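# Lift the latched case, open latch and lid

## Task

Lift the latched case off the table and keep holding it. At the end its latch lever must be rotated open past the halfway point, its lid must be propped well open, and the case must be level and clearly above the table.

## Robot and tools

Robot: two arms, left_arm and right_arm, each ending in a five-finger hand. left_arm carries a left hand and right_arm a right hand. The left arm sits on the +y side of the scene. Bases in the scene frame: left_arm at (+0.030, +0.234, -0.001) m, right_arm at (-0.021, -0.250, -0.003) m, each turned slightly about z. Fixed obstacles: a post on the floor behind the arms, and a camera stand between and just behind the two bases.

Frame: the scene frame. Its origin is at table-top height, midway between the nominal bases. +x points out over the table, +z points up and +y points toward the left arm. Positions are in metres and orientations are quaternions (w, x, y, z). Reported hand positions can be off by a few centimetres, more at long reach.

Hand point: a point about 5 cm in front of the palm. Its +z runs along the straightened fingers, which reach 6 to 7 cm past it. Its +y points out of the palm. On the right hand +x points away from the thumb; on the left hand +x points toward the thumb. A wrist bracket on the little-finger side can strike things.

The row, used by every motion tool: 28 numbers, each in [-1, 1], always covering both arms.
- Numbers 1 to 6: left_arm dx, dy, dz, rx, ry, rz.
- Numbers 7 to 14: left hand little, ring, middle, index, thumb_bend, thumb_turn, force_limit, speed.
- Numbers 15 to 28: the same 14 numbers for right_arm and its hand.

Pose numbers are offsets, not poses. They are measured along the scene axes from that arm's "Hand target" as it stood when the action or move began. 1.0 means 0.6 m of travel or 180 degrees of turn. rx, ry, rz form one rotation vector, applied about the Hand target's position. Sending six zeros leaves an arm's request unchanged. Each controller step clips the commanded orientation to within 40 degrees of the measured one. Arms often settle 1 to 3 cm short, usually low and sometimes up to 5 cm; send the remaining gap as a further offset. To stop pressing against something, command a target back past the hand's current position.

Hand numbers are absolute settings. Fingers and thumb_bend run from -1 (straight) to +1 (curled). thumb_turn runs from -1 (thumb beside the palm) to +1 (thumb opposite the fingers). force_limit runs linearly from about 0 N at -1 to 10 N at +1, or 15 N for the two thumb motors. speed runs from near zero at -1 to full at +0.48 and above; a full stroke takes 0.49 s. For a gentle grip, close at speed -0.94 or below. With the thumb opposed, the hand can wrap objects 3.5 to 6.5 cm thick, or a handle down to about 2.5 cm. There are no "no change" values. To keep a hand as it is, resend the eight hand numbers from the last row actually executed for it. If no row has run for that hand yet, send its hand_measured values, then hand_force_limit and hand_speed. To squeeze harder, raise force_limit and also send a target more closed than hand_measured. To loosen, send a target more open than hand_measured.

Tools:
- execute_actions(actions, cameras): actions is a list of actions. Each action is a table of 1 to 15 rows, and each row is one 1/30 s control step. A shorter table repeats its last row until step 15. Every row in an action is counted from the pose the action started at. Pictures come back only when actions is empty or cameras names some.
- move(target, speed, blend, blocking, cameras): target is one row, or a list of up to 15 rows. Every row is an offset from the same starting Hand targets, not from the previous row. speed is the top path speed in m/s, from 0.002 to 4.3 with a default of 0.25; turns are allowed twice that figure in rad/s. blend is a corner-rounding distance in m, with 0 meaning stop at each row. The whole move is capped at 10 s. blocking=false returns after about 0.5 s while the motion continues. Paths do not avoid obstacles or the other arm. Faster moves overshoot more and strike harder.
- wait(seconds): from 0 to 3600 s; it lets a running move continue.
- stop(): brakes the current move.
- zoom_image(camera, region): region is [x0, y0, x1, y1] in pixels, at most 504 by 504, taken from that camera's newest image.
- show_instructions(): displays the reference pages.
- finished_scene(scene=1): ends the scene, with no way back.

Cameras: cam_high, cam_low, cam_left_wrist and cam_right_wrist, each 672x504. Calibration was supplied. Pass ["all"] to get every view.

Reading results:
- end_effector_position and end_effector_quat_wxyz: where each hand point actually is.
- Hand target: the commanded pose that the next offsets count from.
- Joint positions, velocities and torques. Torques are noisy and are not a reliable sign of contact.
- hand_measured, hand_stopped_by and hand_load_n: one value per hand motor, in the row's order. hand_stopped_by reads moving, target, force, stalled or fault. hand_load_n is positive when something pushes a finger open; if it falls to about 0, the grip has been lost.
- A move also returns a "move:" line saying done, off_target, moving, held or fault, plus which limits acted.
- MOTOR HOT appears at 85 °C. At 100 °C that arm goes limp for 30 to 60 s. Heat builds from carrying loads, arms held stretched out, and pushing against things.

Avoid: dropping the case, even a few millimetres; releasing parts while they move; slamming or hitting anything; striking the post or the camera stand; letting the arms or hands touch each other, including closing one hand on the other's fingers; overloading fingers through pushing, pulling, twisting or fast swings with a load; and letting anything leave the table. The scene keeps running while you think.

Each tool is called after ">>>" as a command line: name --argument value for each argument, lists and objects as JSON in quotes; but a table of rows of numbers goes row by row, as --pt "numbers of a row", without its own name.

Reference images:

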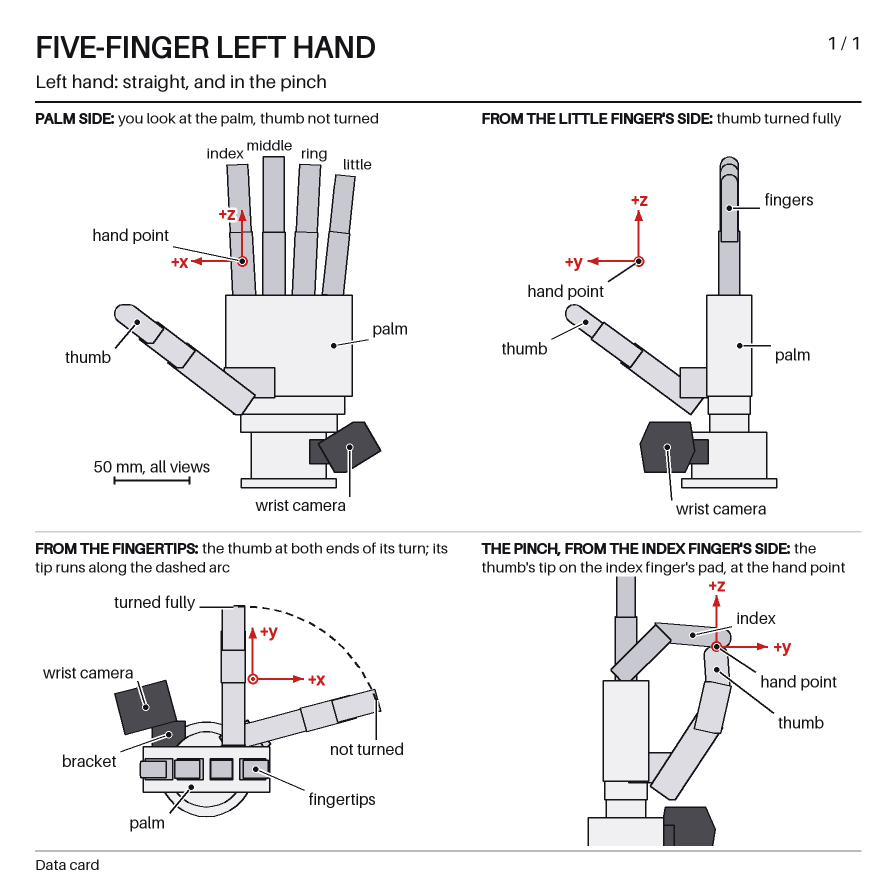

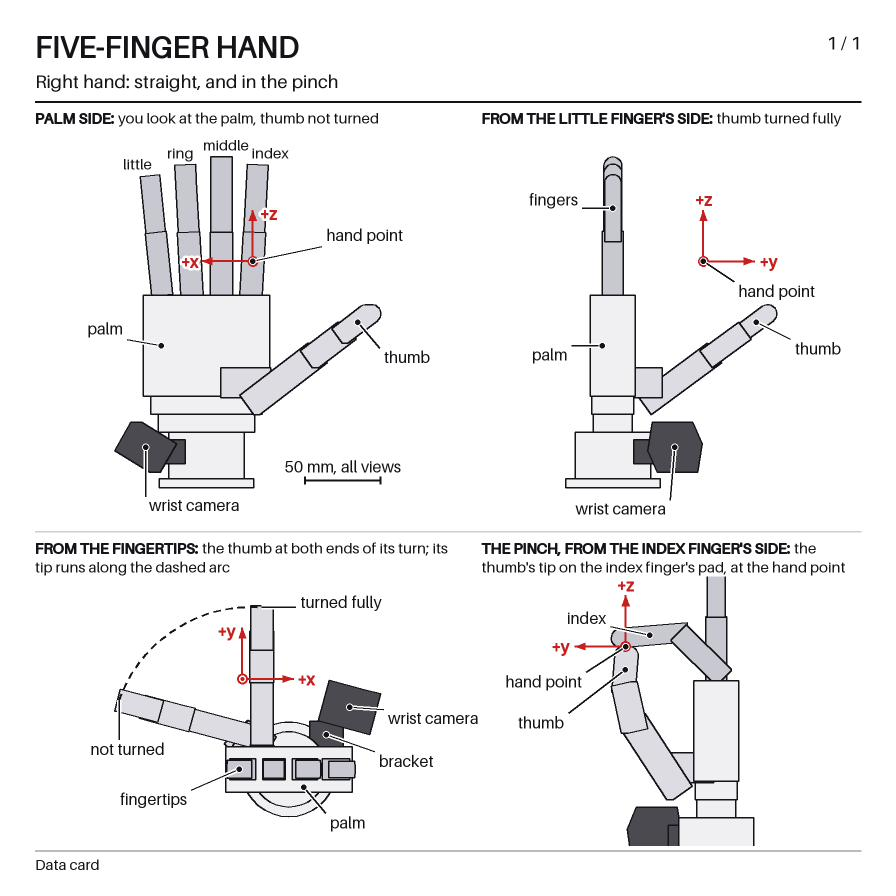

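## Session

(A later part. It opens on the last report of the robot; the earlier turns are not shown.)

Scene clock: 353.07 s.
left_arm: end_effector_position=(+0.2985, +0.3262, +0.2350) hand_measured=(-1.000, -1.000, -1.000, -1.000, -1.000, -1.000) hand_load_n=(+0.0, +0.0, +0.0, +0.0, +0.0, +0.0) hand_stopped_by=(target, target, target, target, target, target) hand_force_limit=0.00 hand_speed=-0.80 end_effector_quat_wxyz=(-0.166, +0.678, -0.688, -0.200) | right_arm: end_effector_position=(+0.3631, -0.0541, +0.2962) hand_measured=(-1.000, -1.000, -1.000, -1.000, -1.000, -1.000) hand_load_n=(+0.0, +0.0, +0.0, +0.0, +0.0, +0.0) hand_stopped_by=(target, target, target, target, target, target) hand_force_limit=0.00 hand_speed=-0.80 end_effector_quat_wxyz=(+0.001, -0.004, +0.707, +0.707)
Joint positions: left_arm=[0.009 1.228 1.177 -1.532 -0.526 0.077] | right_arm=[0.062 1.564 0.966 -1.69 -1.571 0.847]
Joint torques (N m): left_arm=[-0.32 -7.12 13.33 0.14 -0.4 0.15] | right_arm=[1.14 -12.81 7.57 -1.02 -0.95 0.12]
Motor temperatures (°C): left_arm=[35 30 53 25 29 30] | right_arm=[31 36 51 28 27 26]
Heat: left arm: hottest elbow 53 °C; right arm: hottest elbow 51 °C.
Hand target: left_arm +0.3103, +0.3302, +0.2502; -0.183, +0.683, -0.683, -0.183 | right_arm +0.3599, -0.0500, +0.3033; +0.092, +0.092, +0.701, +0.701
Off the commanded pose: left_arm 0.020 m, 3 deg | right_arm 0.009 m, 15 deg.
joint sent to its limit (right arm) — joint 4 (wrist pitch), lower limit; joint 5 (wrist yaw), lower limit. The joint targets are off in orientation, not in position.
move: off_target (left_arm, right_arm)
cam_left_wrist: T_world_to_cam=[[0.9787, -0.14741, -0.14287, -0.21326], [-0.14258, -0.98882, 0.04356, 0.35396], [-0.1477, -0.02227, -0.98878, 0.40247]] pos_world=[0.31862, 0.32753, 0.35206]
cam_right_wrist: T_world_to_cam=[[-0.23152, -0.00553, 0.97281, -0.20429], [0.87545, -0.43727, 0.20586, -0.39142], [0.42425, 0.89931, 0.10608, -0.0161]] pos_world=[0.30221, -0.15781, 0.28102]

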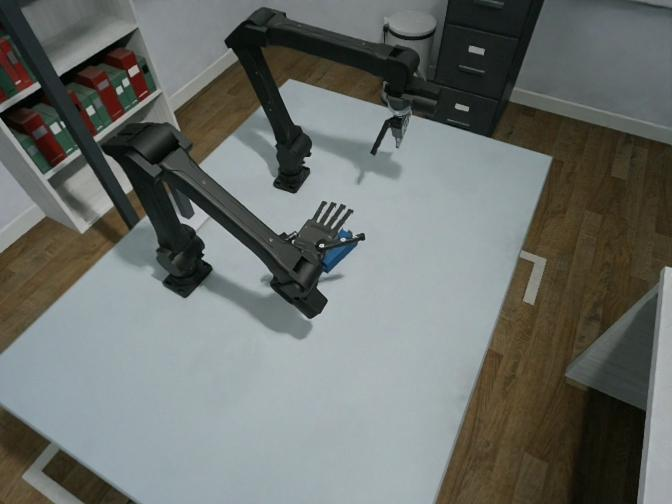

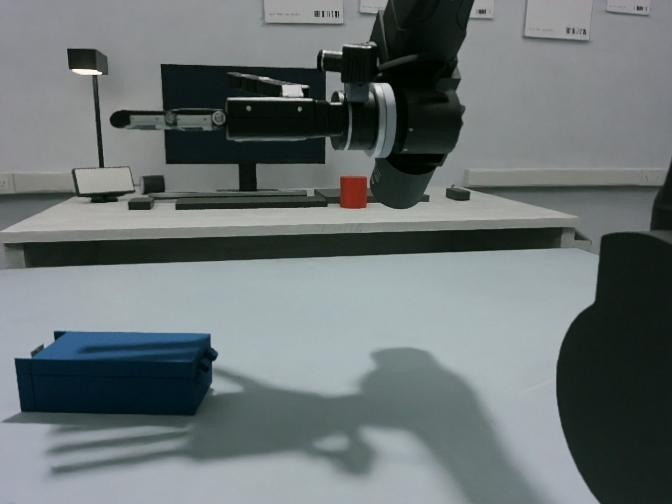

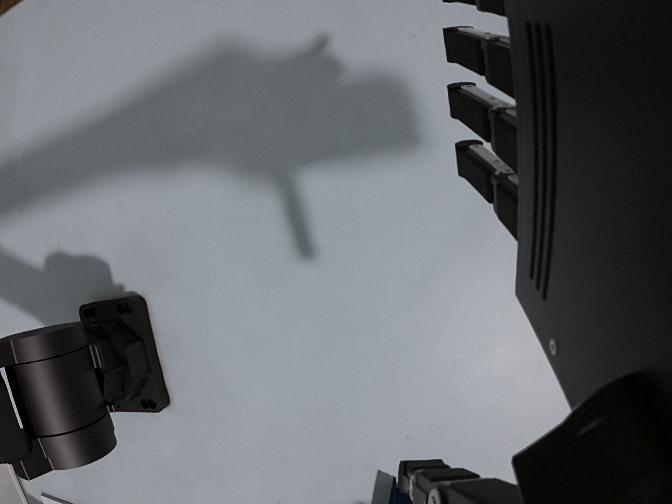

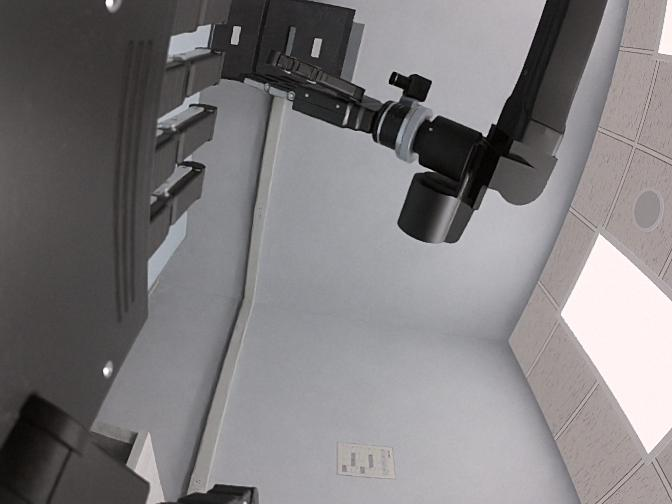

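>>> move --target '[0,0,0,0,0,0,-1,-1,-1,-1,-1,-1,0,-0.8,0,-0.283,-0.083,0,0,0,-1,-1,-1,-1,-1,-1,0,-0.8]' --speed 0.3

>>> move --target '[-0.017,-0.5,-0.05,-0.191,-0.262,-0.149,-1,-1,-0.3,-0.3,-1,1,0,0,0,0,0,0,0,0,-1,-1,-1,-1,-1,-1,0,-0.8]' --speed 0.3 --cameras '["all"]'

Scene clock: 376.70 s.
left_arm: end_effector_position=(+0.2985, +0.3262, +0.2350) hand_measured=(-1.000, -1.000, -1.000, -1.000, -1.000, -1.000) hand_load_n=(+0.0, +0.0, +0.0, +0.0, +0.0, +0.0) hand_stopped_by=(target, target, target, target, target, target) hand_force_limit=0.00 hand_speed=-0.80 end_effector_quat_wxyz=(-0.166, +0.678, -0.688, -0.200) | right_arm: end_effector_position=(+0.3608, -0.2167, +0.2533) hand_measured=(-1.000, -1.000, -1.000, -1.000, -1.000, -1.000) hand_load_n=(+0.0, +0.0, +0.0, +0.0, +0.0, +0.0) hand_stopped_by=(target, target, target, target, target, target) hand_force_limit=0.00 hand_speed=-0.80 end_effector_quat_wxyz=(+0.126, +0.133, +0.725, +0.664)
Joint positions: left_arm=[0.009 1.228 1.177 -1.532 -0.526 0.077] | right_arm=[-0.407 1.541 0.835 -1.69 -1.443 0.735]
Joint torques (N m): left_arm=[-0.32 -7.18 13.34 0.16 -0.39 0.16] | right_arm=[-0.26 -9.7 6.8 -1.18 -0.52 -0.1]
Motor temperatures (°C): left_arm=[35 30 57 25 29 30] | right_arm=[31 34 47 28 28 26]
Heat: left arm: hottest elbow 57 °C; right arm: hottest elbow 47 °C.
Hand target: left_arm +0.3103, +0.3302, +0.2502; -0.183, +0.683, -0.683, -0.183 | right_arm +0.3600, -0.2199, +0.2536; +0.092, +0.092, +0.701, +0.701
Off the commanded pose: left_arm 0.020 m, 3 deg | right_arm 0.003 m, 8 deg.
joint sent to its limit (right arm) — joint 4 (wrist pitch), lower limit. The joint targets are off in orientation, not in position.
move: off_target (right_arm)

Scene clock: 379.37 s.
left_arm: end_effector_position=(+0.3021, +0.0336, +0.2224) hand_measured=(-1.000, -1.000, -0.300, -0.300, -1.000, +1.000) hand_load_n=(+0.0, +0.0, +0.0, +0.0, +0.0, +0.0) hand_stopped_by=(target, target, target, target, target, target) hand_force_limit=0.00 hand_speed=0.00 end_effector_quat_wxyz=(+0.270, -0.549, +0.713, -0.341) | right_arm: end_effector_position=(+0.3607, -0.2166, +0.2532) hand_measured=(-1.000, -1.000, -1.000, -1.000, -1.000, -1.000) hand_load_n=(+0.0, +0.0, +0.0, +0.0, +0.0, +0.0) hand_stopped_by=(target, target, target, target, target, target) hand_force_limit=0.00 hand_speed=-0.80 end_effector_quat_wxyz=(+0.126, +0.133, +0.725, +0.664)
Joint positions: left_arm=[-0.759 0.726 0.748 -0.744 -0.353 -0.283] | right_arm=[-0.407 1.541 0.835 -1.69 -1.443 0.734]
Joint torques (N m): left_arm=[-2.2 -1.67 10.39 1.52 -0.45 -0.09] | right_arm=[-0.15 -9.93 6.76 -1.17 -0.52 -0.12]
Motor temperatures (°C): left_arm=[35 30 57 25 29 30] | right_arm=[31 34 46 28 28 26]
Heat: left arm: hottest elbow 57 °C; right arm: hottest elbow 46 °C.
Hand target: left_arm +0.3000, +0.0302, +0.2203; +0.268, -0.550, +0.711, -0.347 | right_arm +0.3600, -0.2199, +0.2536; +0.092, +0.092, +0.701, +0.701
Off the commanded pose: left_arm 0.005 m, 1 deg | right_arm 0.003 m, 8 deg.
joint sent to its limit (right arm) — joint 4 (wrist pitch), lower limit. The joint targets are off in orientation, not in position.
move: done
cam_left_wrist: T_world_to_cam=[[0.5523, -0.32995, 0.76557, -0.32884], [-0.69638, -0.68744, 0.2061, 0.18683], [0.45828, -0.64696, -0.60945, 0.13764]] pos_world=[0.24865, 0.10898, 0.29712]
cam_right_wrist: T_world_to_cam=[[-0.18708, 0.15844, 0.96948, -0.1436], [0.66212, -0.7087, 0.24359, -0.44298], [0.72567, 0.68749, 0.02768, 0.00088]] pos_world=[0.2658, -0.2918, 0.2471]

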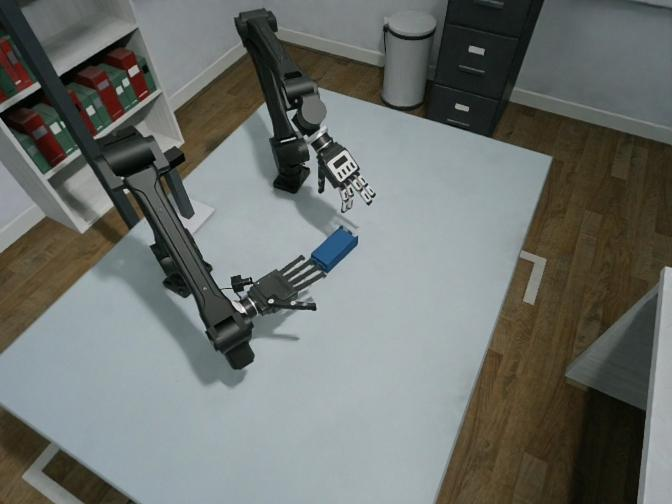

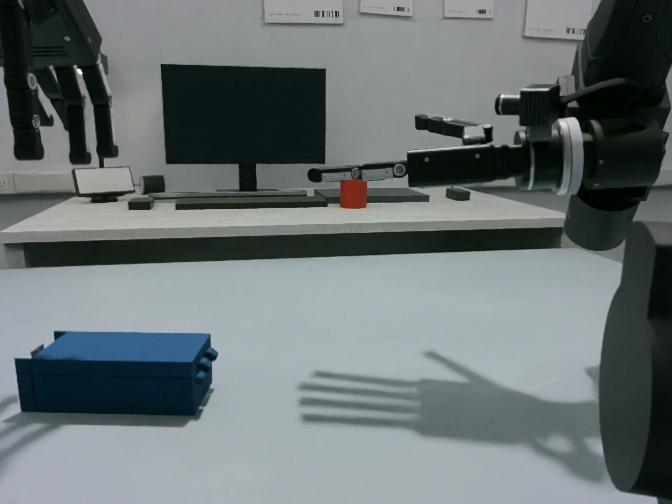

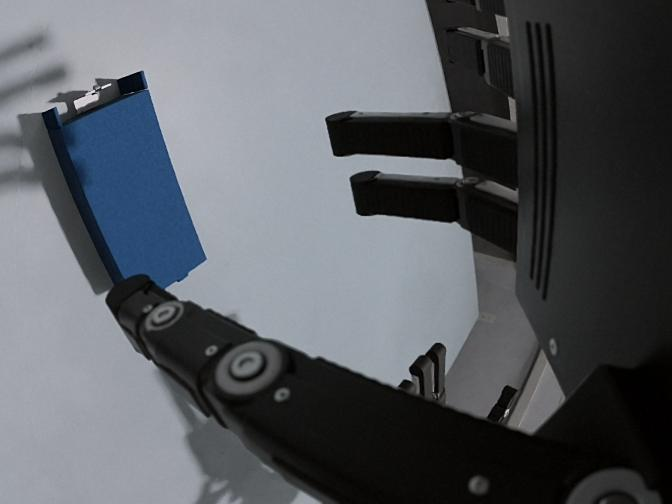

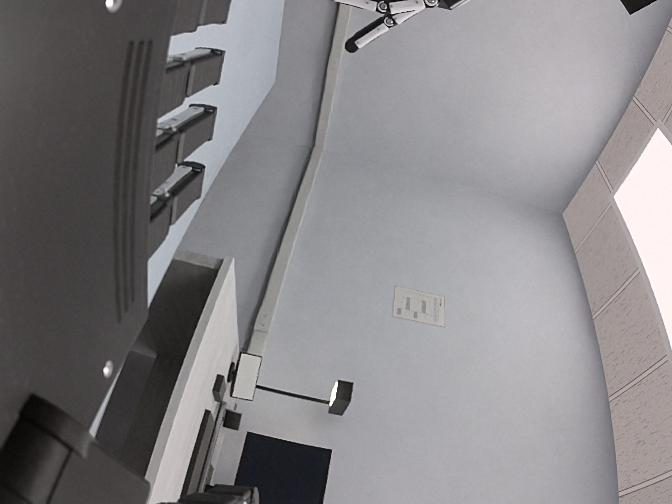

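>>> zoom_image --camera "cam_left_wrist" --region '[30, 60, 250, 310]'

Scaled by 2.016 from the camera's image (finer frame: 960x720).

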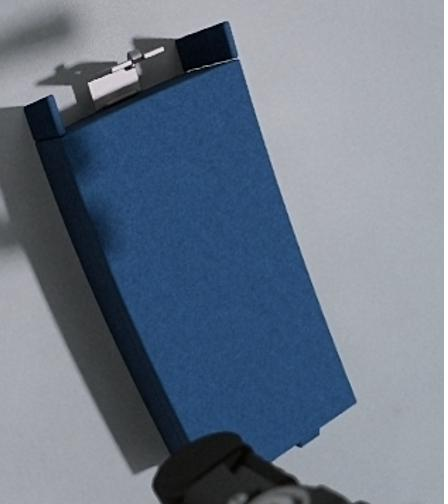

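>>> zoom_image --camera "cam_left_wrist" --region '[40, 65, 150, 135]'

Scaled by 4.582 from the camera's image (finer frame: 960x720).

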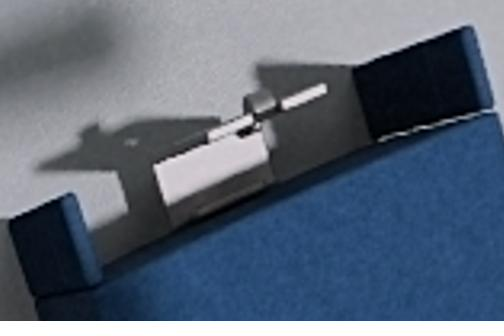

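>>> move --target '[0.019,-0.047,-0.2,0,0,0,-1,-1,-0.45,-0.45,-1,1,0,0,0,0,0,0,0,0,-1,-1,-1,-1,-1,-1,0,-0.8]' --speed 0.2 --cameras '["cam_left_wrist","cam_low"]'

Scene clock: 403.47 s.
left_arm: end_effector_position=(+0.3134, +0.0064, +0.1055) hand_measured=(-1.000, -1.000, -0.450, -0.450, -1.000, +1.000) hand_load_n=(+0.0, +0.0, +0.0, +0.0, +0.0, +0.0) hand_stopped_by=(target, target, target, target, target, target) hand_force_limit=0.00 hand_speed=0.00 end_effector_quat_wxyz=(+0.271, -0.549, +0.710, -0.347) | right_arm: end_effector_position=(+0.3607, -0.2166, +0.2532) hand_measured=(-1.000, -1.000, -1.000, -1.000, -1.000, -1.000) hand_load_n=(+0.0, +0.0, -0.5, -0.5, +0.0, +0.0) hand_stopped_by=(target, target, target, target, target, target) hand_force_limit=0.00 hand_speed=-0.80 end_effector_quat_wxyz=(+0.126, +0.133, +0.725, +0.664)
Joint positions: left_arm=[-0.814 0.892 0.501 -0.334 -0.395 -0.324] | right_arm=[-0.407 1.541 0.835 -1.69 -1.443 0.734]
Joint torques (N m): left_arm=[-2.37 -1.44 10.1 1.42 -0.47 -0.07] | right_arm=[-0.09 -9.82 6.8 -1.16 -0.52 -0.09]
Motor temperatures (°C): left_arm=[35 29 57 25 29 30] | right_arm=[31 32 43 28 27 26]
Heat: left arm: hottest elbow 57 °C; right arm: hottest elbow 43 °C.
Hand target: left_arm +0.3114, +0.0021, +0.1001; +0.268, -0.550, +0.711, -0.347 | right_arm +0.3600, -0.2199, +0.2536; +0.092, +0.092, +0.701, +0.701
Off the commanded pose: left_arm 0.007 m, 0 deg | right_arm 0.003 m, 8 deg.
joint sent to its limit (right arm) — joint 4 (wrist pitch), lower limit. The joint targets are off in orientation, not in position.
move: done
cam_left_wrist: T_world_to_cam=[[0.54496, -0.32214, 0.77411, -0.2532], [-0.69755, -0.68647, 0.20539, 0.2005], [0.46524, -0.65191, -0.5988, 0.04022]] pos_world=[0.25913, 0.08229, 0.17891]
Images, in order (width x height): cam_low 672x504, cam_left_wrist 672x504.

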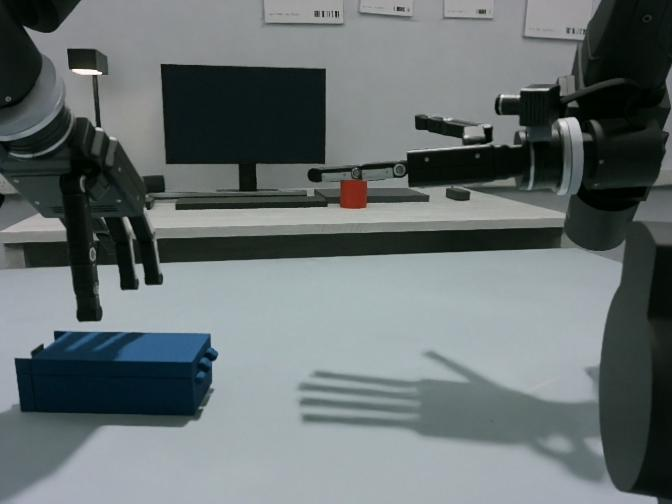

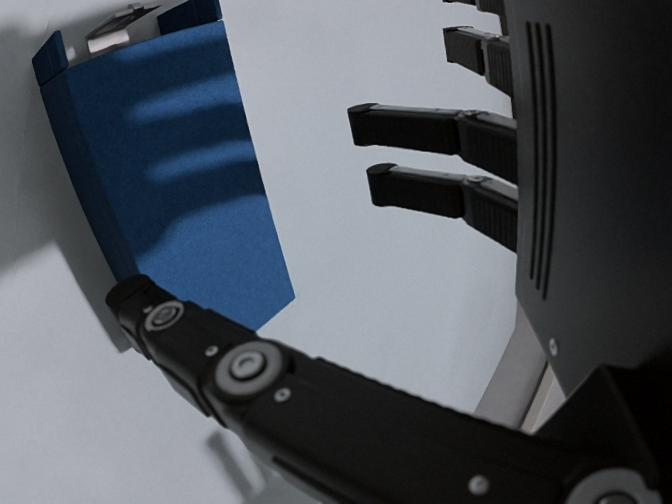

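>>> move --target '[-0.003,-0.018,-0.125,0,0,0,-1,-1,-0.45,-0.45,-1,1,0,0,0,0,0,0,0,0,-1,-1,-1,-1,-1,-1,0,-0.8]' --speed 0.1 --cameras '["cam_left_wrist","cam_low"]'

Scene clock: 411.83 s.
left_arm: end_effector_position=(+0.3140, -0.0063, +0.0320) hand_measured=(-1.000, -1.000, -0.450, -0.450, -1.000, +1.000) hand_load_n=(+0.0, +0.0, +0.0, +0.0, +0.0, +0.0) hand_stopped_by=(target, target, target, target, target, target) hand_force_limit=0.00 hand_speed=0.00 end_effector_quat_wxyz=(+0.271, -0.549, +0.709, -0.349) | right_arm: end_effector_position=(+0.3607, -0.2166, +0.2532) hand_measured=(-1.000, -1.000, -1.000, -1.000, -1.000, -1.000) hand_load_n=(+0.0, +0.0, +0.0, +0.0, +0.0, +0.0) hand_stopped_by=(target, target, target, target, target, target) hand_force_limit=0.00 hand_speed=-0.80 end_effector_quat_wxyz=(+0.126, +0.133, +0.725, +0.664)
Joint positions: left_arm=[-0.849 1.099 0.386 -0.018 -0.421 -0.35] | right_arm=[-0.407 1.541 0.835 -1.69 -1.443 0.734]
Joint torques (N m): left_arm=[-2.37 -1.73 8.25 1.32 -0.48 -0.07] | right_arm=[-0.15 -9.82 6.76 -1.22 -0.53 -0.11]
Motor temperatures (°C): left_arm=[35 29 56 25 29 30] | right_arm=[31 32 42 28 27 26]
Heat: left arm: hottest elbow 56 °C; right arm: hottest elbow 42 °C.
Hand target: left_arm +0.3097, -0.0088, +0.0253; +0.268, -0.550, +0.711, -0.347 | right_arm +0.3600, -0.2199, +0.2536; +0.092, +0.092, +0.701, +0.701
Off the commanded pose: left_arm 0.009 m, 1 deg | right_arm 0.003 m, 8 deg.
joint sent to its limit (right arm) — joint 4 (wrist pitch), lower limit. The joint targets are off in orientation, not in position.
move: done
cam_left_wrist: T_world_to_cam=[[0.54309, -0.31926, 0.77661, -0.20023], [-0.69754, -0.68641, 0.20562, 0.20726], [0.46742, -0.65339, -0.59548, -0.01307]] pos_world=[0.25943, 0.06979, 0.1051]
Images, in order (width x height): cam_low 672x504, cam_left_wrist 672x504.

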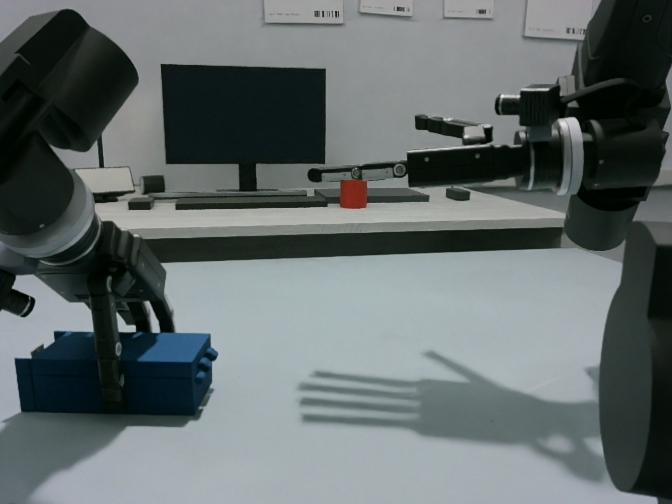

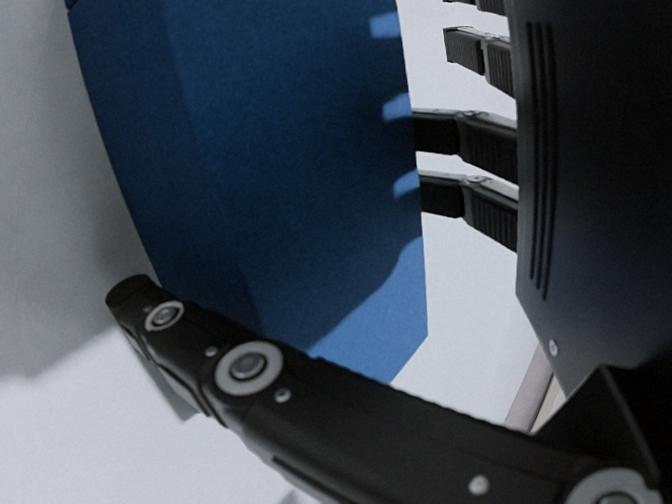

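>>> move --target '[0.015,-0.003,0,0,0,0,-1,-1,-0.45,-0.45,-1,1,0,0,0,0,0,0,0,0,-1,-1,-1,-1,-1,-1,0,-0.8]' --speed 0.05

>>> move --target '[0,0,0,0,0,0,-1,-1,0.2,0.2,-1,1,-0.3,-0.9,0,0,0,0,0,0,-1,-1,-1,-1,-1,-1,0,-0.8]' --cameras '["cam_left_wrist","cam_low"]'

Scene clock: 419.43 s.
left_arm: end_effector_position=(+0.3146, -0.0083, +0.0272) hand_measured=(-1.000, -1.000, -0.450, -0.450, -1.000, +1.000) hand_load_n=(+0.0, +0.0, -1.0, +0.0, +0.0, +0.0) hand_stopped_by=(target, target, target, target, target, target) hand_force_limit=0.00 hand_speed=0.00 end_effector_quat_wxyz=(+0.269, -0.549, +0.711, -0.348) | right_arm: end_effector_position=(+0.3607, -0.2166, +0.2532) hand_measured=(-1.000, -1.000, -1.000, -1.000, -1.000, -1.000) hand_load_n=(+0.0, +0.0, +0.0, +0.0, +0.0, +0.0) hand_stopped_by=(target, target, target, target, target, target) hand_force_limit=0.00 hand_speed=-0.80 end_effector_quat_wxyz=(+0.126, +0.133, +0.725, +0.664)
Joint positions: left_arm=[-0.849 1.121 0.386 0.001 -0.416 -0.35] | right_arm=[-0.407 1.541 0.835 -1.69 -1.443 0.734]
Joint torques (N m): left_arm=[-0.73 -2.26 9.47 1.44 -0.08 0.05] | right_arm=[-0.03 -9.93 6.84 -1.14 -0.52 -0.11]
Motor temperatures (°C): left_arm=[35 28 55 25 29 29] | right_arm=[31 32 42 28 27 26]
Heat: left arm: hottest elbow 55 °C; right arm: hottest elbow 42 °C.
Hand target: left_arm +0.3186, -0.0106, +0.0253; +0.268, -0.550, +0.711, -0.347 | right_arm +0.3600, -0.2199, +0.2536; +0.092, +0.092, +0.701, +0.701
Off the commanded pose: left_arm 0.005 m, 0 deg | right_arm 0.003 m, 8 deg.
joint sent to its limit (right arm) — joint 4 (wrist pitch), lower limit. The joint targets are off in orientation, not in position.
move: done

Scene clock: 421.10 s.
left_arm: end_effector_position=(+0.3157, -0.0096, +0.0278) hand_measured=(-1.000, -1.000, -0.088, -0.060, -1.000, +1.000) hand_load_n=(+0.0, +0.0, +3.5, +4.0, +0.5, +0.0) hand_stopped_by=(target, target, force, force, target, target) hand_force_limit=-0.30 hand_speed=-0.90 end_effector_quat_wxyz=(+0.269, -0.549, +0.709, -0.351) | right_arm: end_effector_position=(+0.3607, -0.2166, +0.2532) hand_measured=(-1.000, -1.000, -1.000, -1.000, -1.000, -1.000) hand_load_n=(+0.0, +0.0, +0.5, +0.0, +0.0, +0.0) hand_stopped_by=(target, target, target, target, target, target) hand_force_limit=0.00 hand_speed=-0.80 end_effector_quat_wxyz=(+0.126, +0.133, +0.725, +0.664)
Joint positions: left_arm=[-0.849 1.124 0.386 0.01 -0.416 -0.35] | right_arm=[-0.407 1.541 0.835 -1.69 -1.443 0.734]
Joint torques (N m): left_arm=[-0.85 -2.49 9.47 1.13 -0.11 0.06] | right_arm=[0.09 -9.82 6.91 -1.26 -0.5 -0.1]
Motor temperatures (°C): left_arm=[35 28 55 25 28 29] | right_arm=[31 32 41 28 27 26]
Heat: left arm: hottest elbow 55 °C; right arm: hottest elbow 41 °C.
Hand target: left_arm +0.3186, -0.0106, +0.0252; +0.268, -0.550, +0.711, -0.347 | right_arm +0.3600, -0.2199, +0.2536; +0.092, +0.092, +0.701, +0.701
Off the commanded pose: left_arm 0.004 m, 1 deg | right_arm 0.003 m, 8 deg.
joint sent to its limit (right arm) — joint 4 (wrist pitch), lower limit. The joint targets are off in orientation, not in position.
move: done
cam_left_wrist: T_world_to_cam=[[0.54261, -0.31817, 0.77739, -0.1988], [-0.7002, -0.68255, 0.20938, 0.2078], [0.46399, -0.65795, -0.59314, -0.01759]] pos_world=[0.26153, 0.06701, 0.1006]
Images, in order (width x height): cam_low 672x504, cam_left_wrist 672x504.

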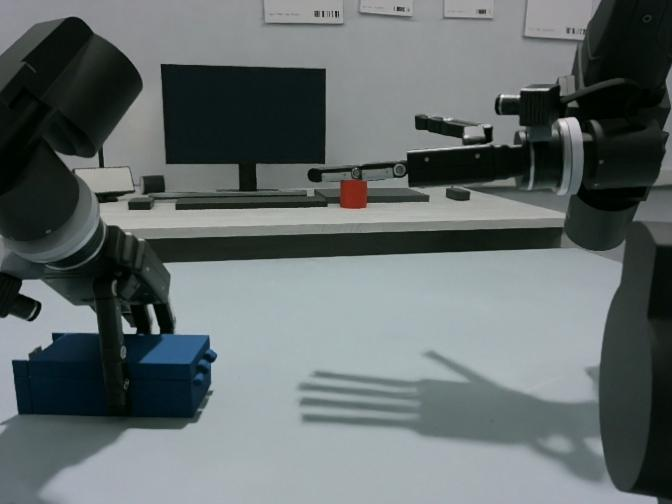

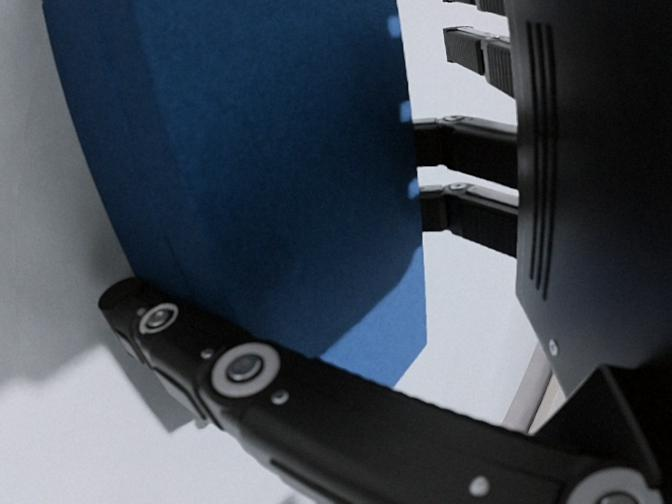

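>>> move --target '[0,0,0,0,0,0,-1,-1,0.3,0.3,-1,1,0.2,-0.9,0,0,0,0,0,0,-1,-1,-1,-1,-1,-1,0,-0.8]'

>>> move --target '[0,0,0.07,0,0,0,-1,-1,0.3,0.3,-1,1,0.2,-0.9,0,0,0,0,0,0,-1,-1,-1,-1,-1,-1,0,-0.8]' --speed 0.06 --cameras '["cam_left_wrist","cam_low"]'

Scene clock: 424.83 s.
left_arm: end_effector_position=(+0.3157, -0.0096, +0.0278) hand_measured=(-1.000, -1.000, -0.072, -0.044, -1.000, +1.000) hand_load_n=(+0.0, +0.0, +7.0, +8.0, +0.5, +0.0) hand_stopped_by=(target, target, force, force, target, target) hand_force_limit=0.20 hand_speed=-0.90 end_effector_quat_wxyz=(+0.269, -0.549, +0.709, -0.351) | right_arm: end_effector_position=(+0.3607, -0.2166, +0.2532) hand_measured=(-1.000, -1.000, -1.000, -1.000, -1.000, -1.000) hand_load_n=(+0.0, +0.0, +0.0, +0.0, +0.0, -0.5) hand_stopped_by=(target, target, target, target, target, target) hand_force_limit=0.00 hand_speed=-0.80 end_effector_quat_wxyz=(+0.126, +0.133, +0.725, +0.664)
Joint positions: left_arm=[-0.849 1.124 0.386 0.01 -0.416 -0.35] | right_arm=[-0.407 1.541 0.835 -1.69 -1.443 0.734]
Joint torques (N m): left_arm=[-0.73 -2.61 9.44 1.13 -0.11 0.05] | right_arm=[0.15 -9.93 6.83 -1.21 -0.52 -0.07]
Motor temperatures (°C): left_arm=[35 28 55 25 28 29] | right_arm=[31 32 41 28 27 26]
Heat: left arm: hottest elbow 55 °C; right arm: hottest elbow 41 °C.
Hand target: left_arm +0.3186, -0.0106, +0.0252; +0.268, -0.550, +0.711, -0.347 | right_arm +0.3600, -0.2199, +0.2536; +0.092, +0.092, +0.701, +0.701
Off the commanded pose: left_arm 0.004 m, 1 deg | right_arm 0.003 m, 8 deg.
joint sent to its limit (right arm) — joint 4 (wrist pitch), lower limit. The joint targets are off in orientation, not in position.
move: done

Scene clock: 426.20 s.
left_arm: end_effector_position=(+0.3025, +0.0031, +0.0408) hand_measured=(-1.000, -1.000, -0.072, -0.044, -1.000, +1.000) hand_load_n=(+0.0, +0.0, +6.5, +7.5, +0.5, +0.0) hand_stopped_by=(target, target, force, force, target, target) hand_force_limit=0.20 hand_speed=-0.90 end_effector_quat_wxyz=(+0.265, -0.550, +0.723, -0.323) | right_arm: end_effector_position=(+0.3607, -0.2166, +0.2532) hand_measured=(-1.000, -1.000, -1.000, -1.000, -1.000, -1.000) hand_load_n=(+0.0, +0.0, +0.0, +0.0, +0.0, -0.5) hand_stopped_by=(target, target, target, target, target, target) hand_force_limit=0.00 hand_speed=-0.80 end_effector_quat_wxyz=(+0.126, +0.133, +0.725, +0.664)
Joint positions: left_arm=[-0.849 1.037 0.413 -0.168 -0.413 -0.35] | right_arm=[-0.407 1.541 0.835 -1.69 -1.443 0.734]
Joint torques (N m): left_arm=[-0.73 -4.25 13.24 0.8 -0.24 0.05] | right_arm=[0.38 -9.82 6.76 -1.13 -0.53 -0.1]
Motor temperatures (°C): left_arm=[35 28 55 25 28 29] | right_arm=[31 32 41 28 27 26]
Heat: left arm: hottest elbow 55 °C; right arm: hottest elbow 41 °C.
Hand target: left_arm +0.3186, -0.0106, +0.0672; +0.268, -0.550, +0.711, -0.347 | right_arm +0.3600, -0.2199, +0.2536; +0.092, +0.092, +0.701, +0.701
Off the commanded pose: left_arm 0.034 m, 3 deg | right_arm 0.003 m, 8 deg.
joint sent to its limit (right arm) — joint 4 (wrist pitch), lower limit. The joint targets are off in orientation, not in position.
move: off_target (left_arm)
cam_left_wrist: T_world_to_cam=[[0.57656, -0.35245, 0.73713, -0.20618], [-0.69181, -0.69058, 0.21092, 0.20197], [0.43471, -0.63157, -0.64199, 0.01541]] pos_world=[0.2519, 0.07654, 0.11927]
Images, in order (width x height): cam_low 672x504, cam_left_wrist 672x504.

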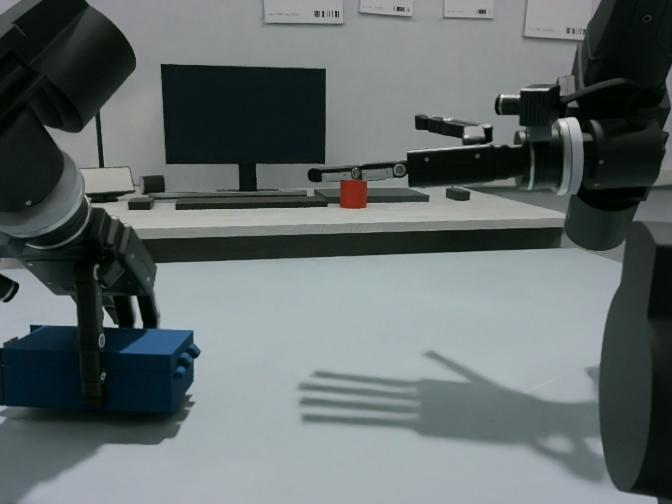

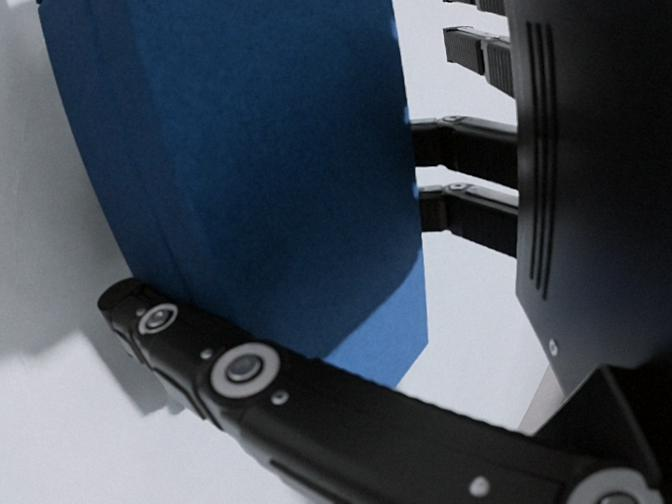

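>>> move --target '[0,0,0.1,0,0,0,-1,-1,0.3,0.3,-1,1,0.2,-0.9,0,0,0,0,0,0,-1,-1,-1,-1,-1,-1,0,-0.8]' --speed 0.08 --cameras '["cam_left_wrist","cam_low"]'

Scene clock: 430.70 s.
left_arm: end_effector_position=(+0.3042, +0.0012, +0.0965) hand_measured=(-1.000, -1.000, -0.072, -0.044, -1.000, +1.000) hand_load_n=(+0.0, +0.0, +6.5, +7.5, +0.5, +0.0) hand_stopped_by=(target, target, force, force, target, target) hand_force_limit=0.20 hand_speed=-0.90 end_effector_quat_wxyz=(+0.264, -0.550, +0.724, -0.321) | right_arm: end_effector_position=(+0.3607, -0.2166, +0.2532) hand_measured=(-1.000, -1.000, -1.000, -1.000, -1.000, -1.000) hand_load_n=(+0.0, +0.0, +0.0, +0.0, +0.0, +0.0) hand_stopped_by=(target, target, target, target, target, target) hand_force_limit=0.00 hand_speed=-0.80 end_effector_quat_wxyz=(+0.126, +0.133, +0.725, +0.664)
Joint positions: left_arm=[-0.849 0.931 0.526 -0.391 -0.413 -0.35] | right_arm=[-0.407 1.541 0.835 -1.69 -1.443 0.734]
Joint torques (N m): left_arm=[-0.67 -3.96 14.63 0.77 -0.24 0.06] | right_arm=[0.21 -9.88 6.76 -1.09 -0.5 -0.11]
Motor temperatures (°C): left_arm=[35 28 55 25 28 29] | right_arm=[31 31 41 28 27 26]
Heat: left arm: hottest elbow 55 °C; right arm: hottest elbow 41 °C.
Hand target: left_arm +0.3186, -0.0106, +0.1273; +0.268, -0.550, +0.711, -0.347 | right_arm +0.3600, -0.2199, +0.2536; +0.092, +0.092, +0.701, +0.701
Off the commanded pose: left_arm 0.036 m, 3 deg | right_arm 0.003 m, 8 deg.
joint sent to its limit (right arm) — joint 4 (wrist pitch), lower limit. The joint targets are off in orientation, not in position.
move: off_target (left_arm)
cam_left_wrist: T_world_to_cam=[[0.57877, -0.35466, 0.73433, -0.24934], [-0.69134, -0.69099, 0.21116, 0.18994], [0.43252, -0.62988, -0.64511, 0.0502]] pos_world=[0.25391, 0.07444, 0.17538]
Images, in order (width x height): cam_low 672x504, cam_left_wrist 672x504.

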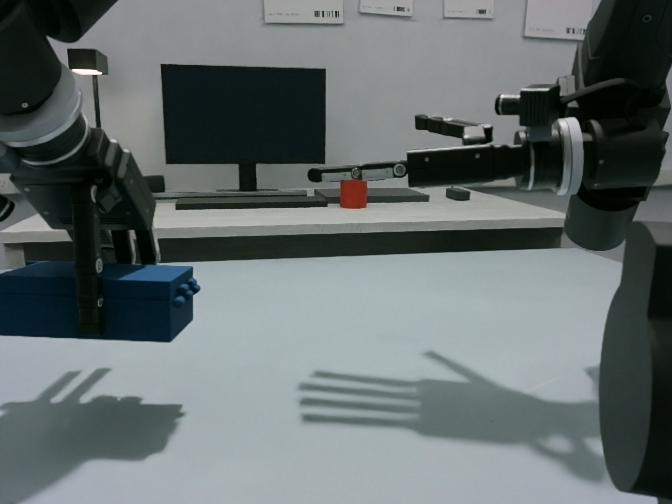

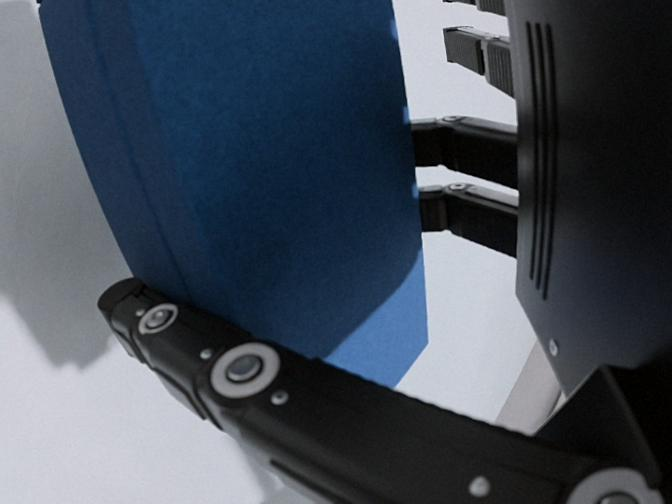

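>>> move --target '[0.169,-0.085,0.42,0,0,0.0806,-1,-1,0.3,0.3,-1,1,0.2,-0.9,0,0,0,0,0,0,-1,-1,-1,-1,-1,-1,0,-0.8]' --speed 0.12 --cameras '["cam_high","cam_left_wrist","cam_low"]'

Scene clock: 465.00 s.
left_arm: end_effector_position=(+0.4073, -0.0590, +0.3562) hand_measured=(-1.000, -1.000, -0.072, -0.044, -1.000, +1.000) hand_load_n=(+0.0, +0.0, +6.5, +8.0, +1.0, +0.0) hand_stopped_by=(target, target, force, force, target, target) hand_force_limit=0.20 hand_speed=-0.90 end_effector_quat_wxyz=(+0.307, -0.626, +0.653, -0.295) | right_arm: end_effector_position=(+0.3607, -0.2166, +0.2532) hand_measured=(-1.000, -1.000, -1.000, -1.000, -1.000, -1.000) hand_load_n=(+0.0, +0.0, +0.0, +0.0, +0.0, +0.0) hand_stopped_by=(target, target, target, target, target, target) hand_force_limit=0.00 hand_speed=-0.80 end_effector_quat_wxyz=(+0.126, +0.133, +0.725, +0.664)
Joint positions: left_arm=[-0.836 1.214 1.414 -1.06 -0.572 -0.52] | right_arm=[-0.407 1.541 0.835 -1.69 -1.443 0.734]
Joint torques (N m): left_arm=[-0.15 -6.65 15.61 0.68 -0.71 -0.05] | right_arm=[0.21 -9.58 6.79 -1.16 -0.52 -0.09]
Motor temperatures (°C): left_arm=[35 28 61 25 28 29] | right_arm=[31 31 39 28 26 26]
Heat: left arm: hottest elbow 61 °C; right arm: hottest elbow 39 °C.
Hand target: left_arm +0.4200, -0.0616, +0.3794; -0.309, +0.635, -0.636, +0.311 | right_arm +0.3600, -0.2199, +0.2536; +0.092, +0.092, +0.701, +0.701
Off the commanded pose: left_arm 0.026 m, 3 deg | right_arm 0.003 m, 8 deg.
joint sent to its limit (right arm) — joint 4 (wrist pitch), lower limit. The joint targets are off in orientation, not in position.
move: off_target (left_arm)
cam_left_wrist: T_world_to_cam=[[0.62788, -0.21411, 0.74828, -0.53779], [-0.51973, -0.83099, 0.19833, 0.09115], [0.57935, -0.51343, -0.63304, 0.07805]] pos_world=[0.33982, 0.00068, 0.43375]
Images, in order (width x height): cam_high 672x504, cam_low 672x504, cam_left_wrist 672x504.

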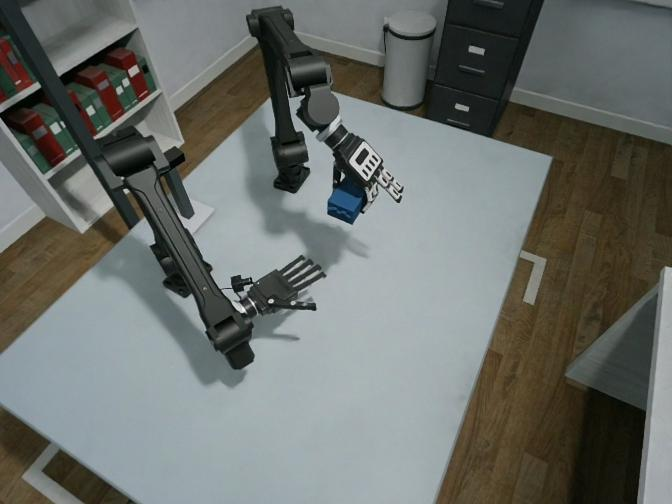

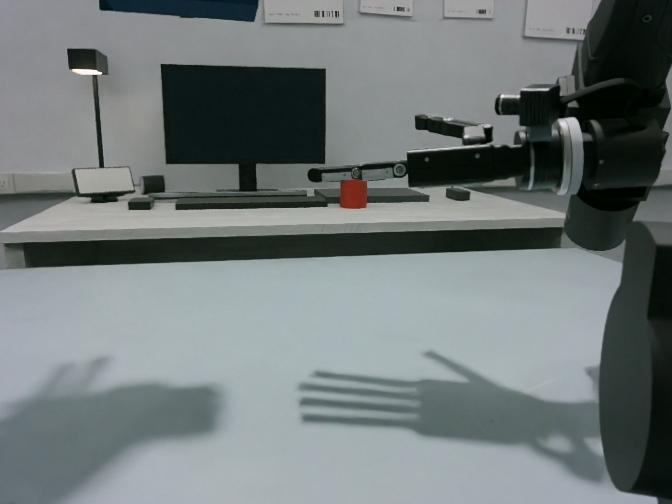

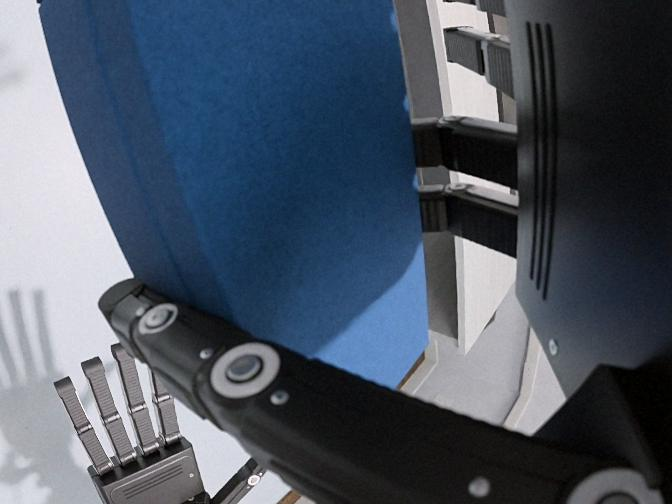

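>>> move --target '[0,0,0,0,0,0,-1,-1,0.3,0.3,-1,1,0.2,-0.9,0.067,0.183,-0.09,0,0,0.0833,-1,-1,-1,-1,-1,-1,0,-0.8]' --speed 0.15 --cameras '["cam_high","cam_left_wrist","cam_low","cam_right_wrist"]'

Scene clock: 473.60 s.
left_arm: end_effector_position=(+0.4072, -0.0590, +0.3562) hand_measured=(-1.000, -1.000, -0.072, -0.044, -1.000, +1.000) hand_load_n=(+0.0, +0.0, +6.5, +8.0, +0.5, +0.0) hand_stopped_by=(target, target, force, force, target, target) hand_force_limit=0.20 hand_speed=-0.90 end_effector_quat_wxyz=(+0.307, -0.626, +0.653, -0.295) | right_arm: end_effector_position=(+0.3931, -0.1111, +0.1954) hand_measured=(-1.000, -1.000, -1.000, -1.000, -1.000, -1.000) hand_load_n=(+0.0, +0.0, +0.0, +0.0, +0.0, +0.0) hand_stopped_by=(target, target, target, target, target, target) hand_force_limit=0.00 hand_speed=-0.80 end_effector_quat_wxyz=(+0.014, +0.028, +0.729, +0.684)
Joint positions: left_arm=[-0.836 1.214 1.414 -1.06 -0.572 -0.52] | right_arm=[-0.094 1.826 0.977 -1.69 -1.459 0.618]
Joint torques (N m): left_arm=[-0.21 -6.53 15.6 0.65 -0.68 -0.07] | right_arm=[1.2 -12.57 7.97 -1.31 -0.72 -0.1]
Motor temperatures (°C): left_arm=[35 28 66 25 28 29] | right_arm=[31 31 39 28 26 26]
Heat: left arm: hottest elbow 66 °C; right arm: hottest elbow 39 °C.
Hand target: left_arm +0.4200, -0.0616, +0.3794; -0.309, +0.635, -0.636, +0.311 | right_arm +0.4001, -0.1100, +0.1995; +0.000, +0.000, +0.707, +0.707
Off the commanded pose: left_arm 0.027 m, 3 deg | right_arm 0.008 m, 5 deg.
joint sent to its limit (right arm) — joint 4 (wrist pitch), lower limit. The joint targets are off in orientation, not in position.
move: off_target (right_arm)
cam_left_wrist: T_world_to_cam=[[0.62817, -0.2136, 0.74819, -0.53771], [-0.51927, -0.83119, 0.19868, 0.09081], [0.57945, -0.51332, -0.63304, 0.07801]] pos_world=[0.33972, 0.00067, 0.43365]
cam_right_wrist: T_world_to_cam=[[-0.20299, 0.0696, 0.97671, -0.10319], [0.8516, -0.47977, 0.21118, -0.41825], [0.48329, 0.87463, 0.03812, 0.02046]] pos_world=[0.32535, -0.21137, 0.18833]

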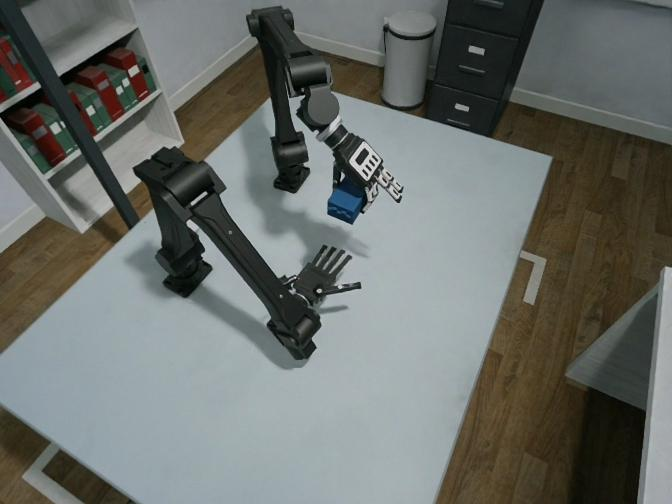

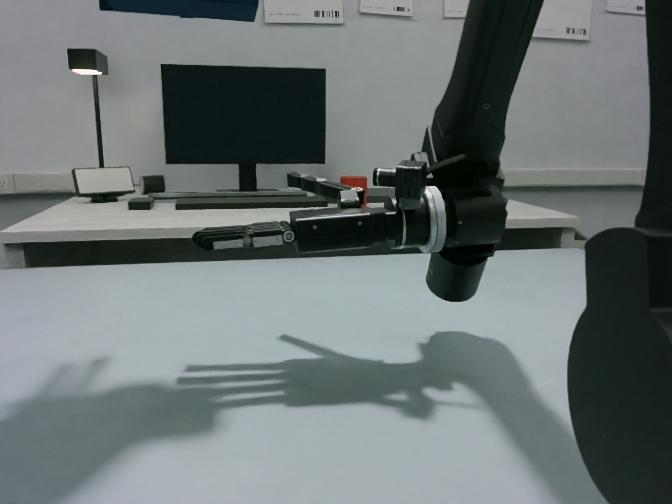

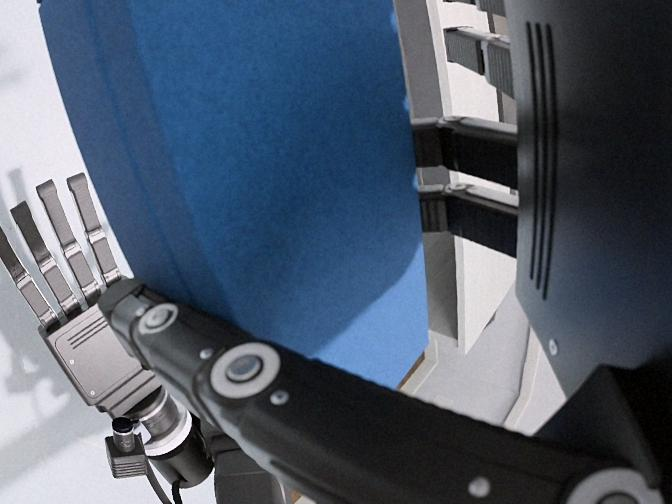

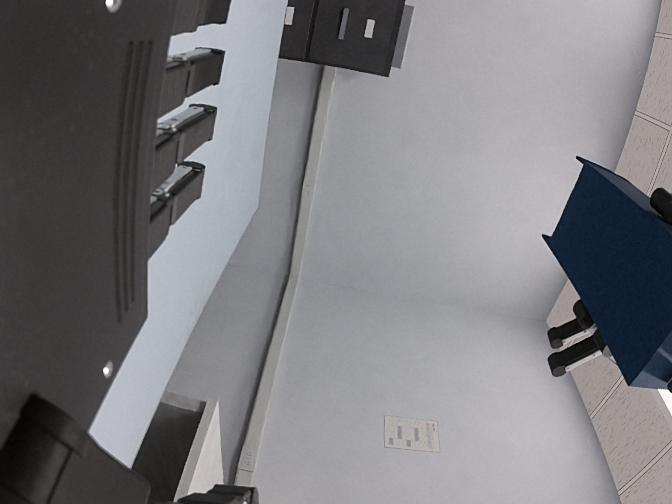

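>>> zoom_image --camera "cam_right_wrist" --region '[520, 140, 672, 400]'

Scaled by 1.938 from the camera's image (finer frame: 960x720).

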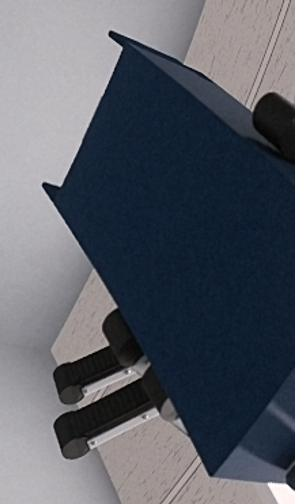

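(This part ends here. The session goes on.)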